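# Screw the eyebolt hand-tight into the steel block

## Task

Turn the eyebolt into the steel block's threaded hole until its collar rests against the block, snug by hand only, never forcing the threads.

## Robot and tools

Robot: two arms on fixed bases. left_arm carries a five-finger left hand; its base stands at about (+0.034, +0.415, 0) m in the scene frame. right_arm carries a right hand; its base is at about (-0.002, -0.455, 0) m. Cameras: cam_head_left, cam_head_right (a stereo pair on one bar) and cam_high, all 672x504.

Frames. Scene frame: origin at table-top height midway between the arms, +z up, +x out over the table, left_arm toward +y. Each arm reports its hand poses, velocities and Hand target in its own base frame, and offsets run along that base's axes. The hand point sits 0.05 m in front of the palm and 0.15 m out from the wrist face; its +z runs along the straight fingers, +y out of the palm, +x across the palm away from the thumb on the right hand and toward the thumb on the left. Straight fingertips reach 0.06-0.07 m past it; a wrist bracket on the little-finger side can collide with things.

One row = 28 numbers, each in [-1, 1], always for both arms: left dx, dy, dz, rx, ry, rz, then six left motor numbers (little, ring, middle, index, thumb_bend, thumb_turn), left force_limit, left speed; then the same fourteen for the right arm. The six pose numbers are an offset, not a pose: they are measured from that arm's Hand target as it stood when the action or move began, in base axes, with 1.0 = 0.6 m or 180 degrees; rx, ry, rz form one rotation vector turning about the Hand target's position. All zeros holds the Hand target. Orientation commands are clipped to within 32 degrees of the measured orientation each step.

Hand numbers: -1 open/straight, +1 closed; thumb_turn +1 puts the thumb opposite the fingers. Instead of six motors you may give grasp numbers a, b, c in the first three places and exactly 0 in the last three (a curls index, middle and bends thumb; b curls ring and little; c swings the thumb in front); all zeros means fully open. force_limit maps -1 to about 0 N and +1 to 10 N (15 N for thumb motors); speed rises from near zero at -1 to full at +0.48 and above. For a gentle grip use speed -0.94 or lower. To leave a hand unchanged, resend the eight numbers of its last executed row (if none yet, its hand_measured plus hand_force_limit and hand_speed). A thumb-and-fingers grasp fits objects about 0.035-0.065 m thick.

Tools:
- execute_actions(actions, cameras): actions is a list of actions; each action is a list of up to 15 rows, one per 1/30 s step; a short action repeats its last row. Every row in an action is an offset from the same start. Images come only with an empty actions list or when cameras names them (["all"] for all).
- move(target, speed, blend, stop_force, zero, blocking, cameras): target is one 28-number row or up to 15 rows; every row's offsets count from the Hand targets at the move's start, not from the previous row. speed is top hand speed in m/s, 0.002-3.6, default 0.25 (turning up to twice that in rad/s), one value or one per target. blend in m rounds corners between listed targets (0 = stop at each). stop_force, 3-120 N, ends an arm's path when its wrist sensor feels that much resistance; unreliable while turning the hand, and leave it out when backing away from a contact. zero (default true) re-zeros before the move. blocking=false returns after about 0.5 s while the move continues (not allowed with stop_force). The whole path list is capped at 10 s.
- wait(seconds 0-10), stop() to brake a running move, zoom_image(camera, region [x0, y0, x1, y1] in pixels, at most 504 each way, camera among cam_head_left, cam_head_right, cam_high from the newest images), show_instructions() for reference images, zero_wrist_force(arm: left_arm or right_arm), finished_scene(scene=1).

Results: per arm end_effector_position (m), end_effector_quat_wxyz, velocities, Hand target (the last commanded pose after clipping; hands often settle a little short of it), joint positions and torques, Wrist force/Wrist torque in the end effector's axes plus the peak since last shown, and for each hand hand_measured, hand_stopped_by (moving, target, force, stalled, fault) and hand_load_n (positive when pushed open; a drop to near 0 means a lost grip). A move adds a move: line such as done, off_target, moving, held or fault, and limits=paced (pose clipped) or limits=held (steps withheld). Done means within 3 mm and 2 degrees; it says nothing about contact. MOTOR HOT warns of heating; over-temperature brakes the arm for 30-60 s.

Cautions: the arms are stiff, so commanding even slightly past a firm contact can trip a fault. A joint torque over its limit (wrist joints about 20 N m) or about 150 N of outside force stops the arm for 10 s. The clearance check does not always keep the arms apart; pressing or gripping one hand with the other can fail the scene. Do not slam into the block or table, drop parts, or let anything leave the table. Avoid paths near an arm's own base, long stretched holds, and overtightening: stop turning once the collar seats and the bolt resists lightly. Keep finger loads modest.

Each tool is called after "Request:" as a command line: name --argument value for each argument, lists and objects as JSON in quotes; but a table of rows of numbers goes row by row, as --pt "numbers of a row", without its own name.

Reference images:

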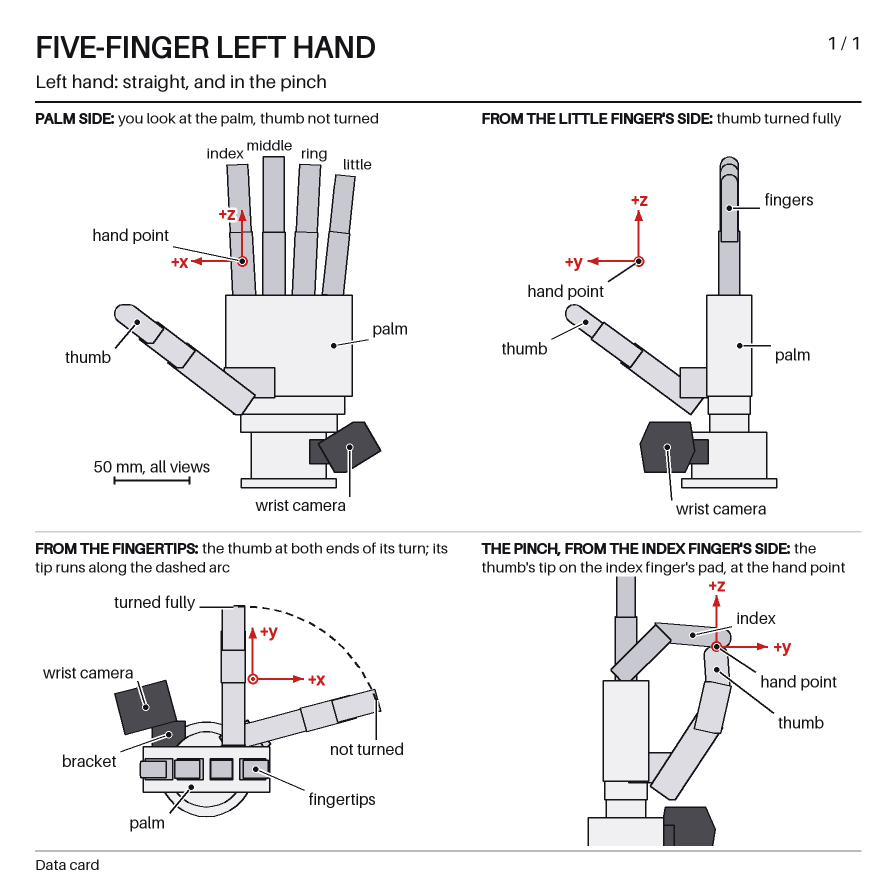

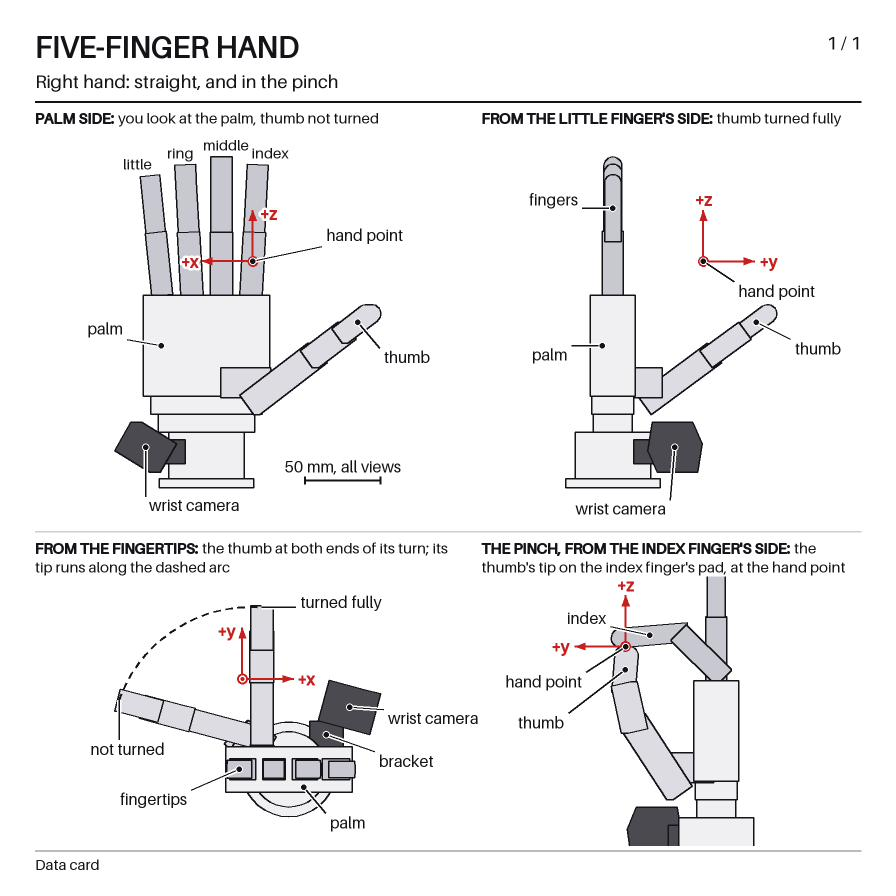

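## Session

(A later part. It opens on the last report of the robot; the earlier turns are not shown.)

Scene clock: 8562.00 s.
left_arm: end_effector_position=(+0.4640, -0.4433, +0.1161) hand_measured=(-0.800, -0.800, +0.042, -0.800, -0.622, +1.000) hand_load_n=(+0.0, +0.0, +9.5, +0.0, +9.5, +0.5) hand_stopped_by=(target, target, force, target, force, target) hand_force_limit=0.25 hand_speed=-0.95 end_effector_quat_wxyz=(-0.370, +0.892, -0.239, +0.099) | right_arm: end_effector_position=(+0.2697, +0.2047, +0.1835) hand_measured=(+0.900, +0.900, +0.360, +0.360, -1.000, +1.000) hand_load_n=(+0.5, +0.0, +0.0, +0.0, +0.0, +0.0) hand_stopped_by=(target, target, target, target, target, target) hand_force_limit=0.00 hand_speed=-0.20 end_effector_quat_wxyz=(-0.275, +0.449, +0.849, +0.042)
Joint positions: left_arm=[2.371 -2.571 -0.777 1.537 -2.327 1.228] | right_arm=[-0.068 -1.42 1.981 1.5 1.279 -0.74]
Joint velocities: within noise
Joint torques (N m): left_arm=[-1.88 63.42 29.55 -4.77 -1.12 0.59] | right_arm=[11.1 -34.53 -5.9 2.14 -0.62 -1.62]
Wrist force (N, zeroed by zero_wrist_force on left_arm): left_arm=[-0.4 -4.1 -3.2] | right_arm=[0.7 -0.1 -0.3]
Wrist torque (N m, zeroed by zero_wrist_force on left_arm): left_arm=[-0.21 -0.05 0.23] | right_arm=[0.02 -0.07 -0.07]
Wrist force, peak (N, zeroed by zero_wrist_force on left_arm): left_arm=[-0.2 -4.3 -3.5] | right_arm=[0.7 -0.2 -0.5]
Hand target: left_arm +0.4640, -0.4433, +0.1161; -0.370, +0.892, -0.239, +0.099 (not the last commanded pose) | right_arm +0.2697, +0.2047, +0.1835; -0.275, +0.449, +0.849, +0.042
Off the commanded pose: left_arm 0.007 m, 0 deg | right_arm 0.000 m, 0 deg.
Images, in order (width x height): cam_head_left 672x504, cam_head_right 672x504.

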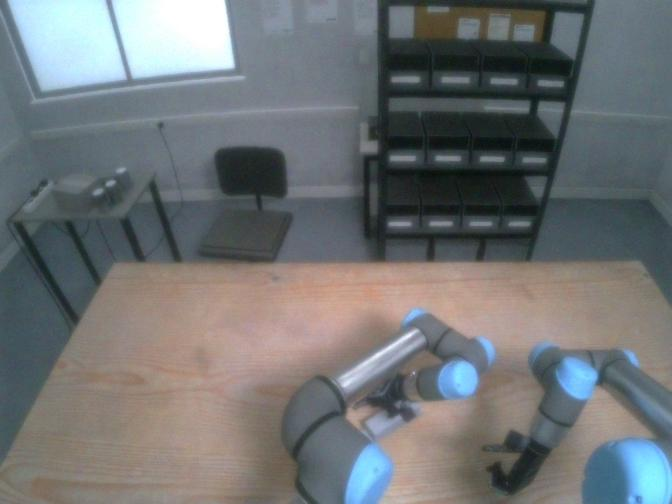

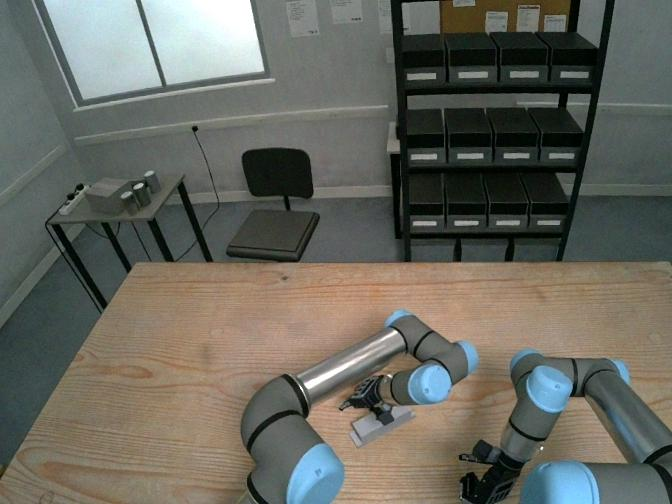

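Request:
move --target '[0.0033,0.008,0.0083,0,0,0,-0.8,-0.8,0.4,-0.8,0.15,1,0.25,-0.95,0,0,0,0,0,0,0.9,0.9,0.36,0.36,-1,1,0,-0.2]' --speed 0.03

Request:
move --target '[0,0,-0.02,0,0,0,-0.8,-0.8,0.4,-0.8,0.15,1,0.25,-0.95,0,0,0,0,0,0,0.9,0.9,0.36,0.36,-1,1,0,-0.2]' --speed 0.006 --stop_force 3

Request:
move --target '[-0.0033,0.0017,0.0083,0,0,0,-0.8,-0.8,0.4,-0.8,0.15,1,0.25,-0.95,0,0,0,0,0,0,0.9,0.9,0.36,0.36,-1,1,0,-0.2]' --speed 0.03

Request:
move --target '[0,0,-0.02,0,0,0,-0.8,-0.8,0.4,-0.8,0.15,1,0.25,-0.95,0,0,0,0,0,0,0.9,0.9,0.36,0.36,-1,1,0,-0.2]' --speed 0.006 --stop_force 3

Request:
move --target '[0.005,0.0017,0.0083,0,0,0,-0.8,-0.8,0.4,-0.8,0.15,1,0.25,-0.95,0,0,0,0,0,0,0.9,0.9,0.36,0.36,-1,1,0,-0.2]' --speed 0.03

Request:
move --target '[0,0,-0.02,0,0,0,-0.8,-0.8,0.4,-0.8,0.15,1,0.25,-0.95,0,0,0,0,0,0,0.9,0.9,0.36,0.36,-1,1,0,-0.2]' --speed 0.006 --stop_force 3

Scene clock: 8585.93 s.
left_arm: end_effector_position=(+0.4660, -0.4384, +0.1212) hand_measured=(-0.800, -0.800, +0.042, -0.800, -0.622, +1.000) hand_load_n=(+0.0, +0.0, +10.5, +0.0, +9.5, +1.0) hand_stopped_by=(target, target, force, target, force, target) hand_force_limit=0.25 hand_speed=-0.95 end_effector_quat_wxyz=(-0.370, +0.892, -0.239, +0.099) | right_arm: end_effector_position=(+0.2697, +0.2047, +0.1835) hand_measured=(+0.900, +0.900, +0.360, +0.360, -1.000, +1.000) hand_load_n=(+0.0, +0.0, +0.0, +0.0, +0.0, +0.5) hand_stopped_by=(target, target, target, target, target, target) hand_force_limit=0.00 hand_speed=-0.20 end_effector_quat_wxyz=(-0.275, +0.449, +0.849, +0.042)
Joint positions: left_arm=[2.379 -2.558 -0.787 1.541 -2.329 1.238] | right_arm=[-0.068 -1.42 1.981 1.5 1.279 -0.74]
Joint torques (N m): left_arm=[-3.87 47.43 18 -0.03 -2.43 0.69] | right_arm=[10.41 -34.57 -5.7 2.25 -0.69 -1.59]
Wrist force (N, zeroed by zero_wrist_force on left_arm): left_arm=[-0.1 0.2 0.2] | right_arm=[0.4 -0.2 -0.2]
Wrist torque (N m, zeroed by zero_wrist_force on left_arm): left_arm=[0.00 -0.03 0.03] | right_arm=[0.01 -0.04 -0.08]
Wrist force, peak (N, zeroed by zero_wrist_force on left_arm): left_arm=[-0.2 -4.4 -3.3] | right_arm=[0.7 -0.2 -0.4]
Hand target: left_arm +0.4659, -0.4385, +0.1211; -0.370, +0.892, -0.239, +0.099 | right_arm +0.2697, +0.2047, +0.1835; -0.275, +0.449, +0.849, +0.042
Off the commanded pose: left_arm 0.000 m, 0 deg | right_arm 0.000 m, 0 deg.
move: done

Scene clock: 8588.13 s.
left_arm: end_effector_position=(+0.4659, -0.4385, +0.1160) hand_measured=(-0.800, -0.800, +0.042, -0.800, -0.622, +1.000) hand_load_n=(+0.0, +0.0, +10.0, -0.5, +9.5, +0.5) hand_stopped_by=(target, target, force, target, force, target) hand_force_limit=0.25 hand_speed=-0.95 end_effector_quat_wxyz=(-0.370, +0.892, -0.239, +0.099) | right_arm: end_effector_position=(+0.2697, +0.2047, +0.1835) hand_measured=(+0.900, +0.900, +0.360, +0.360, -1.000, +1.000) hand_load_n=(+0.0, +0.0, +0.0, +0.5, +0.0, +0.0) hand_stopped_by=(target, target, target, target, target, target) hand_force_limit=0.00 hand_speed=-0.20 end_effector_quat_wxyz=(-0.275, +0.449, +0.849, +0.042)
Joint positions: left_arm=[2.379 -2.562 -0.793 1.551 -2.329 1.238] | right_arm=[-0.068 -1.42 1.981 1.5 1.279 -0.74]
Joint torques (N m): left_arm=[-8.39 63.07 29.66 -4.9 0.5 -1.14] | right_arm=[10.85 -34.92 -6.23 2.2 -0.63 -1.57]
Wrist force (N, zeroed by zero_wrist_force on left_arm): left_arm=[-0.2 -3.7 -2.8] | right_arm=[0.5 -0.1 -0.3]
Wrist torque (N m, zeroed by zero_wrist_force on left_arm): left_arm=[-0.21 -0.07 0.11] | right_arm=[0.03 -0.05 -0.08]
Wrist force, peak (N, zeroed by zero_wrist_force on left_arm): left_arm=[-0.4 -5.1 -4.0] | right_arm=[0.7 -0.1 -0.3]
Hand target: left_arm +0.4659, -0.4385, +0.1160; -0.370, +0.892, -0.239, +0.099 (not the last commanded pose) | right_arm +0.2697, +0.2047, +0.1835; -0.275, +0.449, +0.849, +0.042
Off the commanded pose: left_arm 0.007 m, 0 deg | right_arm 0.000 m, 0 deg.
move: contact (left_arm)

Scene clock: 8588.83 s.
left_arm: end_effector_position=(+0.4639, -0.4375, +0.1211) hand_measured=(-0.800, -0.800, +0.042, -0.800, -0.622, +1.000) hand_load_n=(+0.0, +0.0, +10.0, +0.0, +9.0, +1.0) hand_stopped_by=(target, target, force, target, force, target) hand_force_limit=0.25 hand_speed=-0.95 end_effector_quat_wxyz=(-0.370, +0.892, -0.239, +0.099) | right_arm: end_effector_position=(+0.2697, +0.2047, +0.1835) hand_measured=(+0.900, +0.900, +0.360, +0.360, -1.000, +1.000) hand_load_n=(+0.0, +0.5, +0.0, +0.0, +0.0, +0.0) hand_stopped_by=(target, target, target, target, target, target) hand_force_limit=0.00 hand_speed=-0.20 end_effector_quat_wxyz=(-0.275, +0.449, +0.849, +0.042)
Joint positions: left_arm=[2.378 -2.552 -0.8 1.546 -2.329 1.236] | right_arm=[-0.068 -1.42 1.981 1.5 1.279 -0.74]
Joint torques (N m): left_arm=[-6.84 50.89 14.46 -4.18 0.64 -1.03] | right_arm=[10.39 -34.14 -5.88 2.14 -0.57 -1.56]
Wrist force (N, zeroed by zero_wrist_force on left_arm): left_arm=[0.1 -0.1 0.2] | right_arm=[0.5 0.0 -0.2]
Wrist torque (N m, zeroed by zero_wrist_force on left_arm): left_arm=[-0.04 -0.04 0.04] | right_arm=[0.04 -0.05 -0.07]
Wrist force, peak (N, zeroed by zero_wrist_force on left_arm): left_arm=[-0.3 -3.7 -2.9] | right_arm=[0.7 0.0 -0.3]
Hand target: left_arm +0.4640, -0.4375, +0.1210; -0.370, +0.892, -0.239, +0.099 | right_arm +0.2697, +0.2047, +0.1835; -0.275, +0.449, +0.849, +0.042
Off the commanded pose: left_arm 0.000 m, 0 deg | right_arm 0.000 m, 0 deg.
move: done

Scene clock: 8591.03 s.
left_arm: end_effector_position=(+0.4640, -0.4375, +0.1160) hand_measured=(-0.800, -0.800, +0.042, -0.800, -0.622, +1.000) hand_load_n=(-0.5, +0.0, +10.0, +0.0, +9.0, +0.5) hand_stopped_by=(target, target, force, target, force, target) hand_force_limit=0.25 hand_speed=-0.95 end_effector_quat_wxyz=(-0.370, +0.892, -0.239, +0.099) | right_arm: end_effector_position=(+0.2697, +0.2047, +0.1835) hand_measured=(+0.900, +0.900, +0.360, +0.360, -1.000, +1.000) hand_load_n=(+0.0, +0.0, +0.0, +0.0, +0.0, +0.5) hand_stopped_by=(target, target, target, target, target, target) hand_force_limit=0.00 hand_speed=-0.20 end_effector_quat_wxyz=(-0.275, +0.449, +0.849, +0.042)
Joint positions: left_arm=[2.378 -2.555 -0.806 1.556 -2.329 1.236] | right_arm=[-0.068 -1.42 1.981 1.5 1.279 -0.74]
Joint torques (N m): left_arm=[0.01 63.34 30.06 -4.88 0.27 0.91] | right_arm=[10.07 -34.36 -6.2 2.1 -0.85 -1.46]
Wrist force (N, zeroed by zero_wrist_force on left_arm): left_arm=[-0.3 -3.8 -2.6] | right_arm=[0.5 0.1 -0.3]
Wrist torque (N m, zeroed by zero_wrist_force on left_arm): left_arm=[-0.22 -0.06 0.11] | right_arm=[0.04 -0.04 -0.08]
Wrist force, peak (N, zeroed by zero_wrist_force on left_arm): left_arm=[-0.5 -5.2 -3.7] | right_arm=[0.6 0.1 -0.5]
Hand target: left_arm +0.4640, -0.4375, +0.1160; -0.370, +0.892, -0.239, +0.099 (not the last commanded pose) | right_arm +0.2697, +0.2047, +0.1835; -0.275, +0.449, +0.849, +0.042
Off the commanded pose: left_arm 0.007 m, 0 deg | right_arm 0.000 m, 0 deg.
move: contact (left_arm)

Scene clock: 8591.73 s.
left_arm: end_effector_position=(+0.4670, -0.4365, +0.1211) hand_measured=(-0.800, -0.800, +0.042, -0.800, -0.622, +1.000) hand_load_n=(+0.0, +0.0, +10.0, +0.0, +9.0, +1.0) hand_stopped_by=(target, target, force, target, force, target) hand_force_limit=0.25 hand_speed=-0.95 end_effector_quat_wxyz=(-0.370, +0.892, -0.239, +0.099) | right_arm: end_effector_position=(+0.2697, +0.2047, +0.1835) hand_measured=(+0.900, +0.900, +0.360, +0.360, -1.000, +1.000) hand_load_n=(+0.0, +0.0, +0.0, +0.0, +0.0, +0.5) hand_stopped_by=(target, target, target, target, target, target) hand_force_limit=0.00 hand_speed=-0.20 end_effector_quat_wxyz=(-0.275, +0.449, +0.849, +0.042)
Joint positions: left_arm=[2.382 -2.555 -0.793 1.547 -2.33 1.242] | right_arm=[-0.068 -1.42 1.981 1.5 1.279 -0.74]
Joint torques (N m): left_arm=[3.54 64.26 16.32 -3.66 -2.46 0.78] | right_arm=[10.89 -35.09 -6.18 2.15 -0.6 -1.62]
Wrist force (N, zeroed by zero_wrist_force on left_arm): left_arm=[0.0 0.2 0.0] | right_arm=[0.5 -0.1 -0.2]
Wrist torque (N m, zeroed by zero_wrist_force on left_arm): left_arm=[0.00 -0.03 0.02] | right_arm=[0.02 -0.05 -0.07]
Wrist force, peak (N, zeroed by zero_wrist_force on left_arm): left_arm=[-0.3 -3.7 -2.7] | right_arm=[0.6 -0.1 -0.4]
Hand target: left_arm +0.4670, -0.4365, +0.1210; -0.370, +0.892, -0.239, +0.099 | right_arm +0.2697, +0.2047, +0.1835; -0.275, +0.449, +0.849, +0.042
Off the commanded pose: left_arm 0.000 m, 0 deg | right_arm 0.000 m, 0 deg.
move: done

Scene clock: 8593.93 s.
left_arm: end_effector_position=(+0.4670, -0.4365, +0.1160) hand_measured=(-0.800, -0.800, +0.042, -0.800, -0.622, +1.000) hand_load_n=(+0.0, +0.0, +9.5, +0.0, +9.0, +0.5) hand_stopped_by=(target, target, force, target, force, target) hand_force_limit=0.25 hand_speed=-0.95 end_effector_quat_wxyz=(-0.370, +0.892, -0.239, +0.099) | right_arm: end_effector_position=(+0.2697, +0.2047, +0.1835) hand_measured=(+0.900, +0.900, +0.360, +0.360, -1.000, +1.000) hand_load_n=(+0.0, +0.0, +0.0, +0.0, +0.0, +0.0) hand_stopped_by=(target, target, target, target, target, target) hand_force_limit=0.00 hand_speed=-0.20 end_effector_quat_wxyz=(-0.275, +0.449, +0.849, +0.042)
Joint positions: left_arm=[2.382 -2.558 -0.8 1.557 -2.33 1.242] | right_arm=[-0.068 -1.42 1.981 1.5 1.279 -0.74]
Joint torques (N m): left_arm=[-6.06 61.93 30.27 -4.84 -0.57 -1.16] | right_arm=[10.03 -34.49 -5.74 2.18 -0.65 -1.66]
Wrist force (N, zeroed by zero_wrist_force on left_arm): left_arm=[-0.1 -4.2 -3.2] | right_arm=[0.5 -0.2 -0.4]
Wrist torque (N m, zeroed by zero_wrist_force on left_arm): left_arm=[-0.24 -0.09 0.11] | right_arm=[0.02 -0.04 -0.08]
Wrist force, peak (N, zeroed by zero_wrist_force on left_arm): left_arm=[-0.3 -5.6 -4.1] | right_arm=[0.8 0.1 -0.2]
Hand target: left_arm +0.4670, -0.4365, +0.1160; -0.370, +0.892, -0.239, +0.099 (not the last commanded pose) | right_arm +0.2697, +0.2047, +0.1835; -0.275, +0.449, +0.849, +0.042
Off the commanded pose: left_arm 0.007 m, 0 deg | right_arm 0.000 m, 0 deg.
move: contact (left_arm)

Request:
move --pt "0 0 0.06 0 0 0 -0.8 -0.8 0.4 -0.8 0.15 1 0.25 -0.95 0 0 0 0 0 0 0.9 0.9 0.36 0.36 -1 1 0 -0.2" --pt "-0.03 -0.01 0.09 0 0 -0.3 -0.8 -0.8 0.4 -0.8 0.15 1 0.25 -0.95 0 0 0 0 0 0 0.9 0.9 0.36 0.36 -1 1 0 -0.2" --speed 0.2 --blend 0.01

Request:
move --target '[-0.0215,-0.029,-0.06,0,0,-0.2944,-0.8,-0.8,0.4,-0.8,0.15,1,0.25,-0.95,0,0,0,0,0,0,0.9,0.9,0.36,0.36,-1,1,0,-0.2]' --speed 0.2 --cameras '["cam_head_right", "cam_high"]'

Request:
zoom_image --camera "cam_head_right" --region '[350, 390, 400, 440]'

Request:
zoom_image --camera "cam_high" --region '[325, 195, 375, 245]'

Scene clock: 8618.10 s.
left_arm: end_effector_position=(+0.4490, -0.4424, +0.1700) hand_measured=(-0.800, -0.800, +0.042, -0.800, -0.622, +1.000) hand_load_n=(+0.0, +0.0, +10.5, -0.5, +9.0, +1.0) hand_stopped_by=(target, target, force, target, force, target) hand_force_limit=0.25 hand_speed=-0.95 end_effector_quat_wxyz=(-0.285, +0.687, -0.618, +0.256) end_effector_velocity=(-0.001, +0.000, +0.000) end_effector_angular_velocity=(+0.004, -0.001, -0.004) | right_arm: end_effector_position=(+0.2697, +0.2047, +0.1835) hand_measured=(+0.900, +0.900, +0.360, +0.360, -1.000, +1.000) hand_load_n=(+0.0, +0.0, +0.0, +0.0, -0.5, +0.0) hand_stopped_by=(target, target, target, target, target, target) hand_force_limit=0.00 hand_speed=-0.20 end_effector_quat_wxyz=(-0.275, +0.449, +0.849, +0.042)
Joint positions: left_arm=[2.458 -2.086 -1.275 2.405 -2.097 2.523] | right_arm=[-0.068 -1.42 1.981 1.5 1.279 -0.74]
Joint velocities: left_arm=[-0.002 0.001 -0.001 0.001 -0.002 0.005] | right_arm=[within noise]
Joint torques (N m): left_arm=[-7.36 27.09 34.1 -1.99 0.56 1.38] | right_arm=[10.1 -34.65 -6.58 2.08 -0.66 -1.63]
Wrist force (N, zeroed by zero_wrist_force on left_arm): left_arm=[-0.1 0.0 0.3] | right_arm=[0.6 0.0 -0.1]
Wrist torque (N m, zeroed by zero_wrist_force on left_arm): left_arm=[-0.04 -0.01 -0.04] | right_arm=[0.04 -0.06 -0.07]
Wrist force, peak (N, zeroed by zero_wrist_force on left_arm): left_arm=[-0.1 -4.3 -3.5] | right_arm=[0.8 -0.1 -0.1]
Hand target: left_arm +0.4490, -0.4425, +0.1700; -0.285, +0.687, -0.618, +0.256 | right_arm +0.2697, +0.2047, +0.1835; -0.275, +0.449, +0.849, +0.042
Off the commanded pose: left_arm 0.000 m, 0 deg | right_arm 0.000 m, 0 deg.
move: done

Scene clock: 8620.87 s.
left_arm: end_effector_position=(+0.4362, -0.4598, +0.1339) hand_measured=(-0.800, -0.800, +0.042, -0.800, -0.622, +1.000) hand_load_n=(+0.0, +0.0, +10.0, +0.0, +9.0, +1.0) hand_stopped_by=(target, target, force, target, force, target) hand_force_limit=0.25 hand_speed=-0.95 end_effector_quat_wxyz=(+0.141, -0.339, +0.859, -0.356) | right_arm: end_effector_position=(+0.2697, +0.2047, +0.1835) hand_measured=(+0.900, +0.900, +0.360, +0.360, -1.000, +1.000) hand_load_n=(+0.0, +0.5, +0.0, +0.0, +0.0, +0.0) hand_stopped_by=(target, target, target, target, target, target) hand_force_limit=0.00 hand_speed=-0.20 end_effector_quat_wxyz=(-0.275, +0.449, +0.849, +0.042)
Joint positions: left_arm=[2.663 -2.016 -1.449 2.65 -1.332 3.387] | right_arm=[-0.068 -1.42 1.981 1.5 1.279 -0.74]
Joint torques (N m): left_arm=[-8.2 47.95 10.77 1.93 1.33 1.17] | right_arm=[10.87 -34.33 -6.12 1.99 -0.72 -1.6]
Wrist force (N, zeroed by zero_wrist_force on left_arm): left_arm=[0.1 0.5 0.1] | right_arm=[0.5 -0.1 -0.2]
Wrist torque (N m, zeroed by zero_wrist_force on left_arm): left_arm=[0.05 -0.03 0.01] | right_arm=[0.01 -0.05 -0.08]
Wrist force, peak (N, zeroed by zero_wrist_force on left_arm): left_arm=[-0.2 -0.5 0.8] | right_arm=[0.7 0.0 -0.3]
Hand target: left_arm +0.4361, -0.4599, +0.1340; +0.141, -0.339, +0.859, -0.357 | right_arm +0.2697, +0.2047, +0.1835; -0.275, +0.449, +0.849, +0.042
Off the commanded pose: left_arm 0.000 m, 0 deg | right_arm 0.000 m, 0 deg.
move: done
Images, in order (width x height): cam_head_right 672x504, cam_high 672x504.

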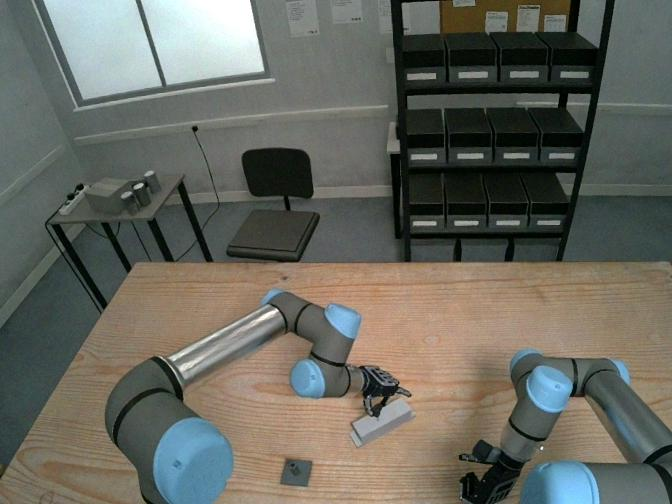

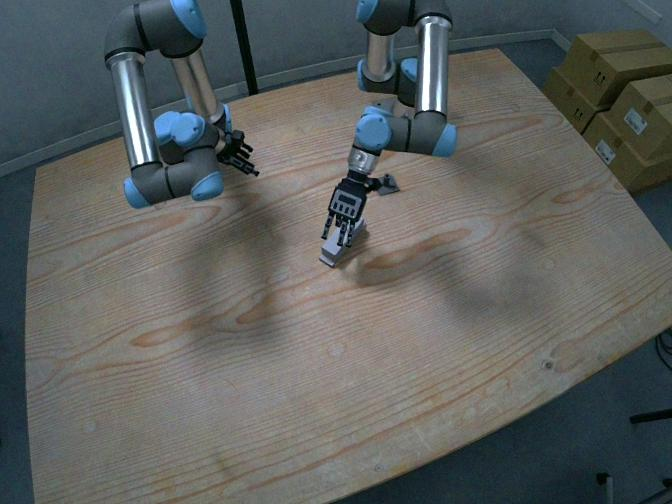

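Scaled by 10.080 from the camera's 672x504 image, which has a finer 960x720 frame.

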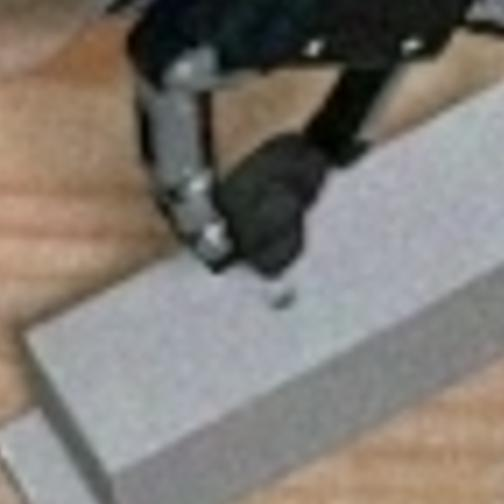

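Scaled by 10.080 from the camera's 672x504 image, which has a finer 960x720 frame.

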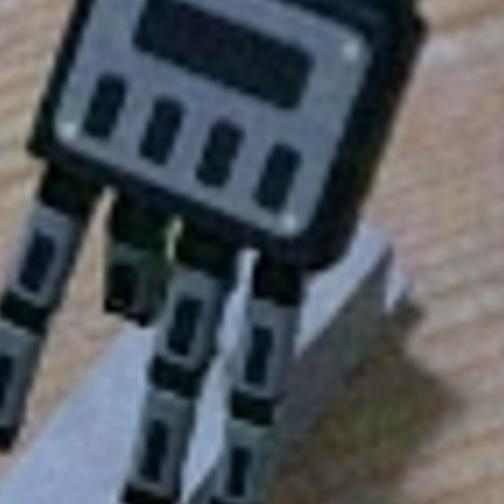

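Request:
move --target '[0,0,-0.0417,0,0,0,-0.8,-0.8,0.4,-0.8,0.15,1,0.25,-0.95,0,0,0,0,0,0,0.9,0.9,0.36,0.36,-1,1,0,-0.2]' --speed 0.01 --stop_force 3 --cameras '["all"]'

Request:
zoom_image --camera "cam_head_right" --region '[350, 390, 400, 440]'

Request:
zoom_image --camera "cam_high" --region '[320, 190, 380, 250]'

Scene clock: 8684.03 s.
left_arm: end_effector_position=(+0.4361, -0.4599, +0.1147) hand_measured=(-0.800, -0.800, +0.042, -0.800, -0.622, +1.000) hand_load_n=(+0.0, +0.0, +10.0, +0.0, +9.5, +0.5) hand_stopped_by=(target, target, force, target, force, target) hand_force_limit=0.25 hand_speed=-0.95 end_effector_quat_wxyz=(+0.141, -0.339, +0.859, -0.357) | right_arm: end_effector_position=(+0.2697, +0.2047, +0.1835) hand_measured=(+0.900, +0.900, +0.360, +0.360, -1.000, +1.000) hand_load_n=(+0.0, +0.0, +0.0, +0.0, -0.5, +0.0) hand_stopped_by=(target, target, target, target, target, target) hand_force_limit=0.00 hand_speed=-0.20 end_effector_quat_wxyz=(-0.275, +0.449, +0.849, +0.042)
Joint positions: left_arm=[2.663 -2.031 -1.478 2.695 -1.332 3.387] | right_arm=[-0.068 -1.42 1.981 1.5 1.279 -0.74]
Joint torques (N m): left_arm=[-7.9 45.64 30.79 -3.19 1.14 1.21] | right_arm=[11.33 -34.38 -6.19 2 -0.63 -1.58]
Wrist force (N, zeroed by zero_wrist_force on left_arm): left_arm=[0.0 -3.8 -2.5] | right_arm=[0.7 -0.1 -0.2]
Wrist torque (N m, zeroed by zero_wrist_force on left_arm): left_arm=[-0.19 -0.07 0.10] | right_arm=[0.02 -0.07 -0.07]
Wrist force, peak (N, zeroed by zero_wrist_force on left_arm): left_arm=[-0.2 -7.6 -5.0] | right_arm=[0.8 0.0 -0.4]
Hand target: left_arm +0.4361, -0.4599, +0.1147; +0.141, -0.339, +0.859, -0.357 (not the last commanded pose) | right_arm +0.2697, +0.2047, +0.1835; -0.275, +0.449, +0.849, +0.042
Off the commanded pose: left_arm 0.006 m, 0 deg | right_arm 0.000 m, 0 deg.
move: contact (left_arm)

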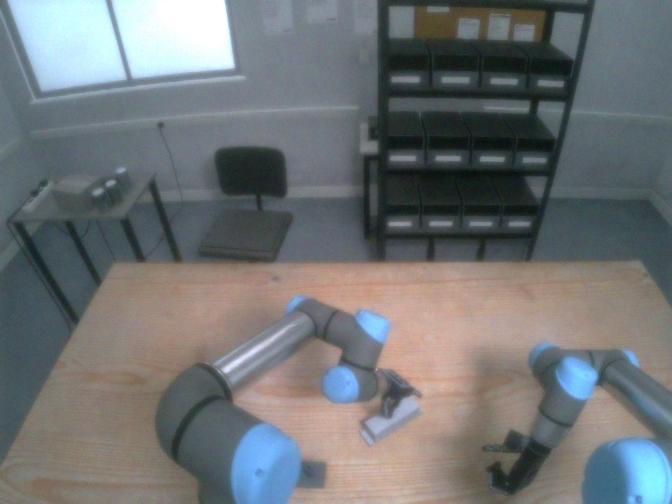

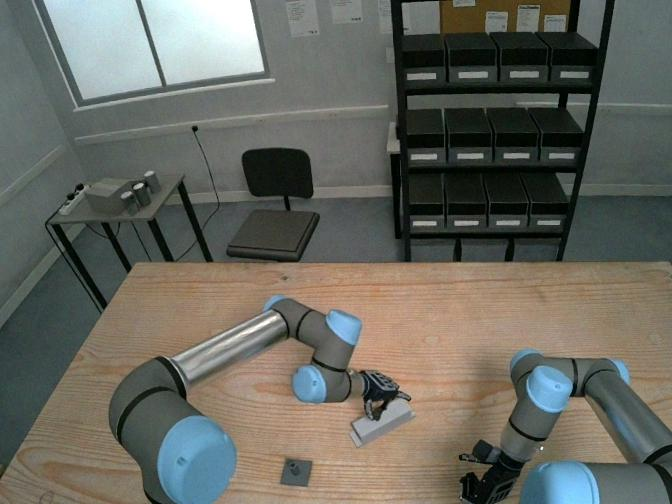

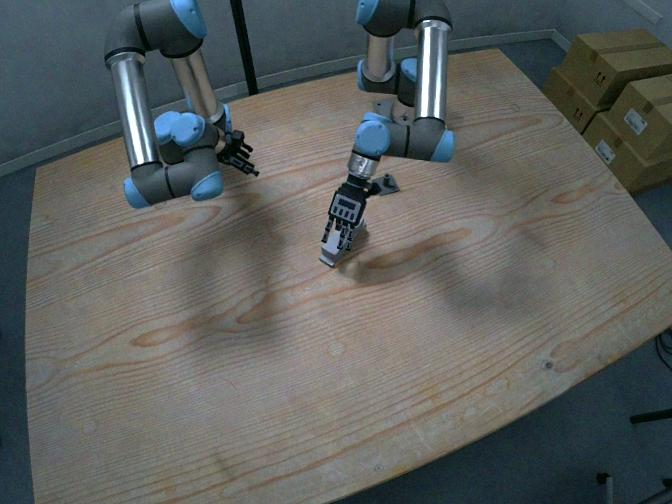

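Scaled by 10.080 from the camera's 672x504 image, which has a finer 960x720 frame.

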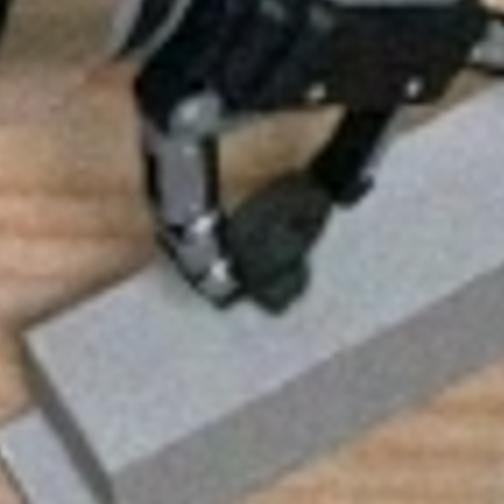

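Scaled by 8.400 from the camera's 672x504 image, which has a finer 960x720 frame.

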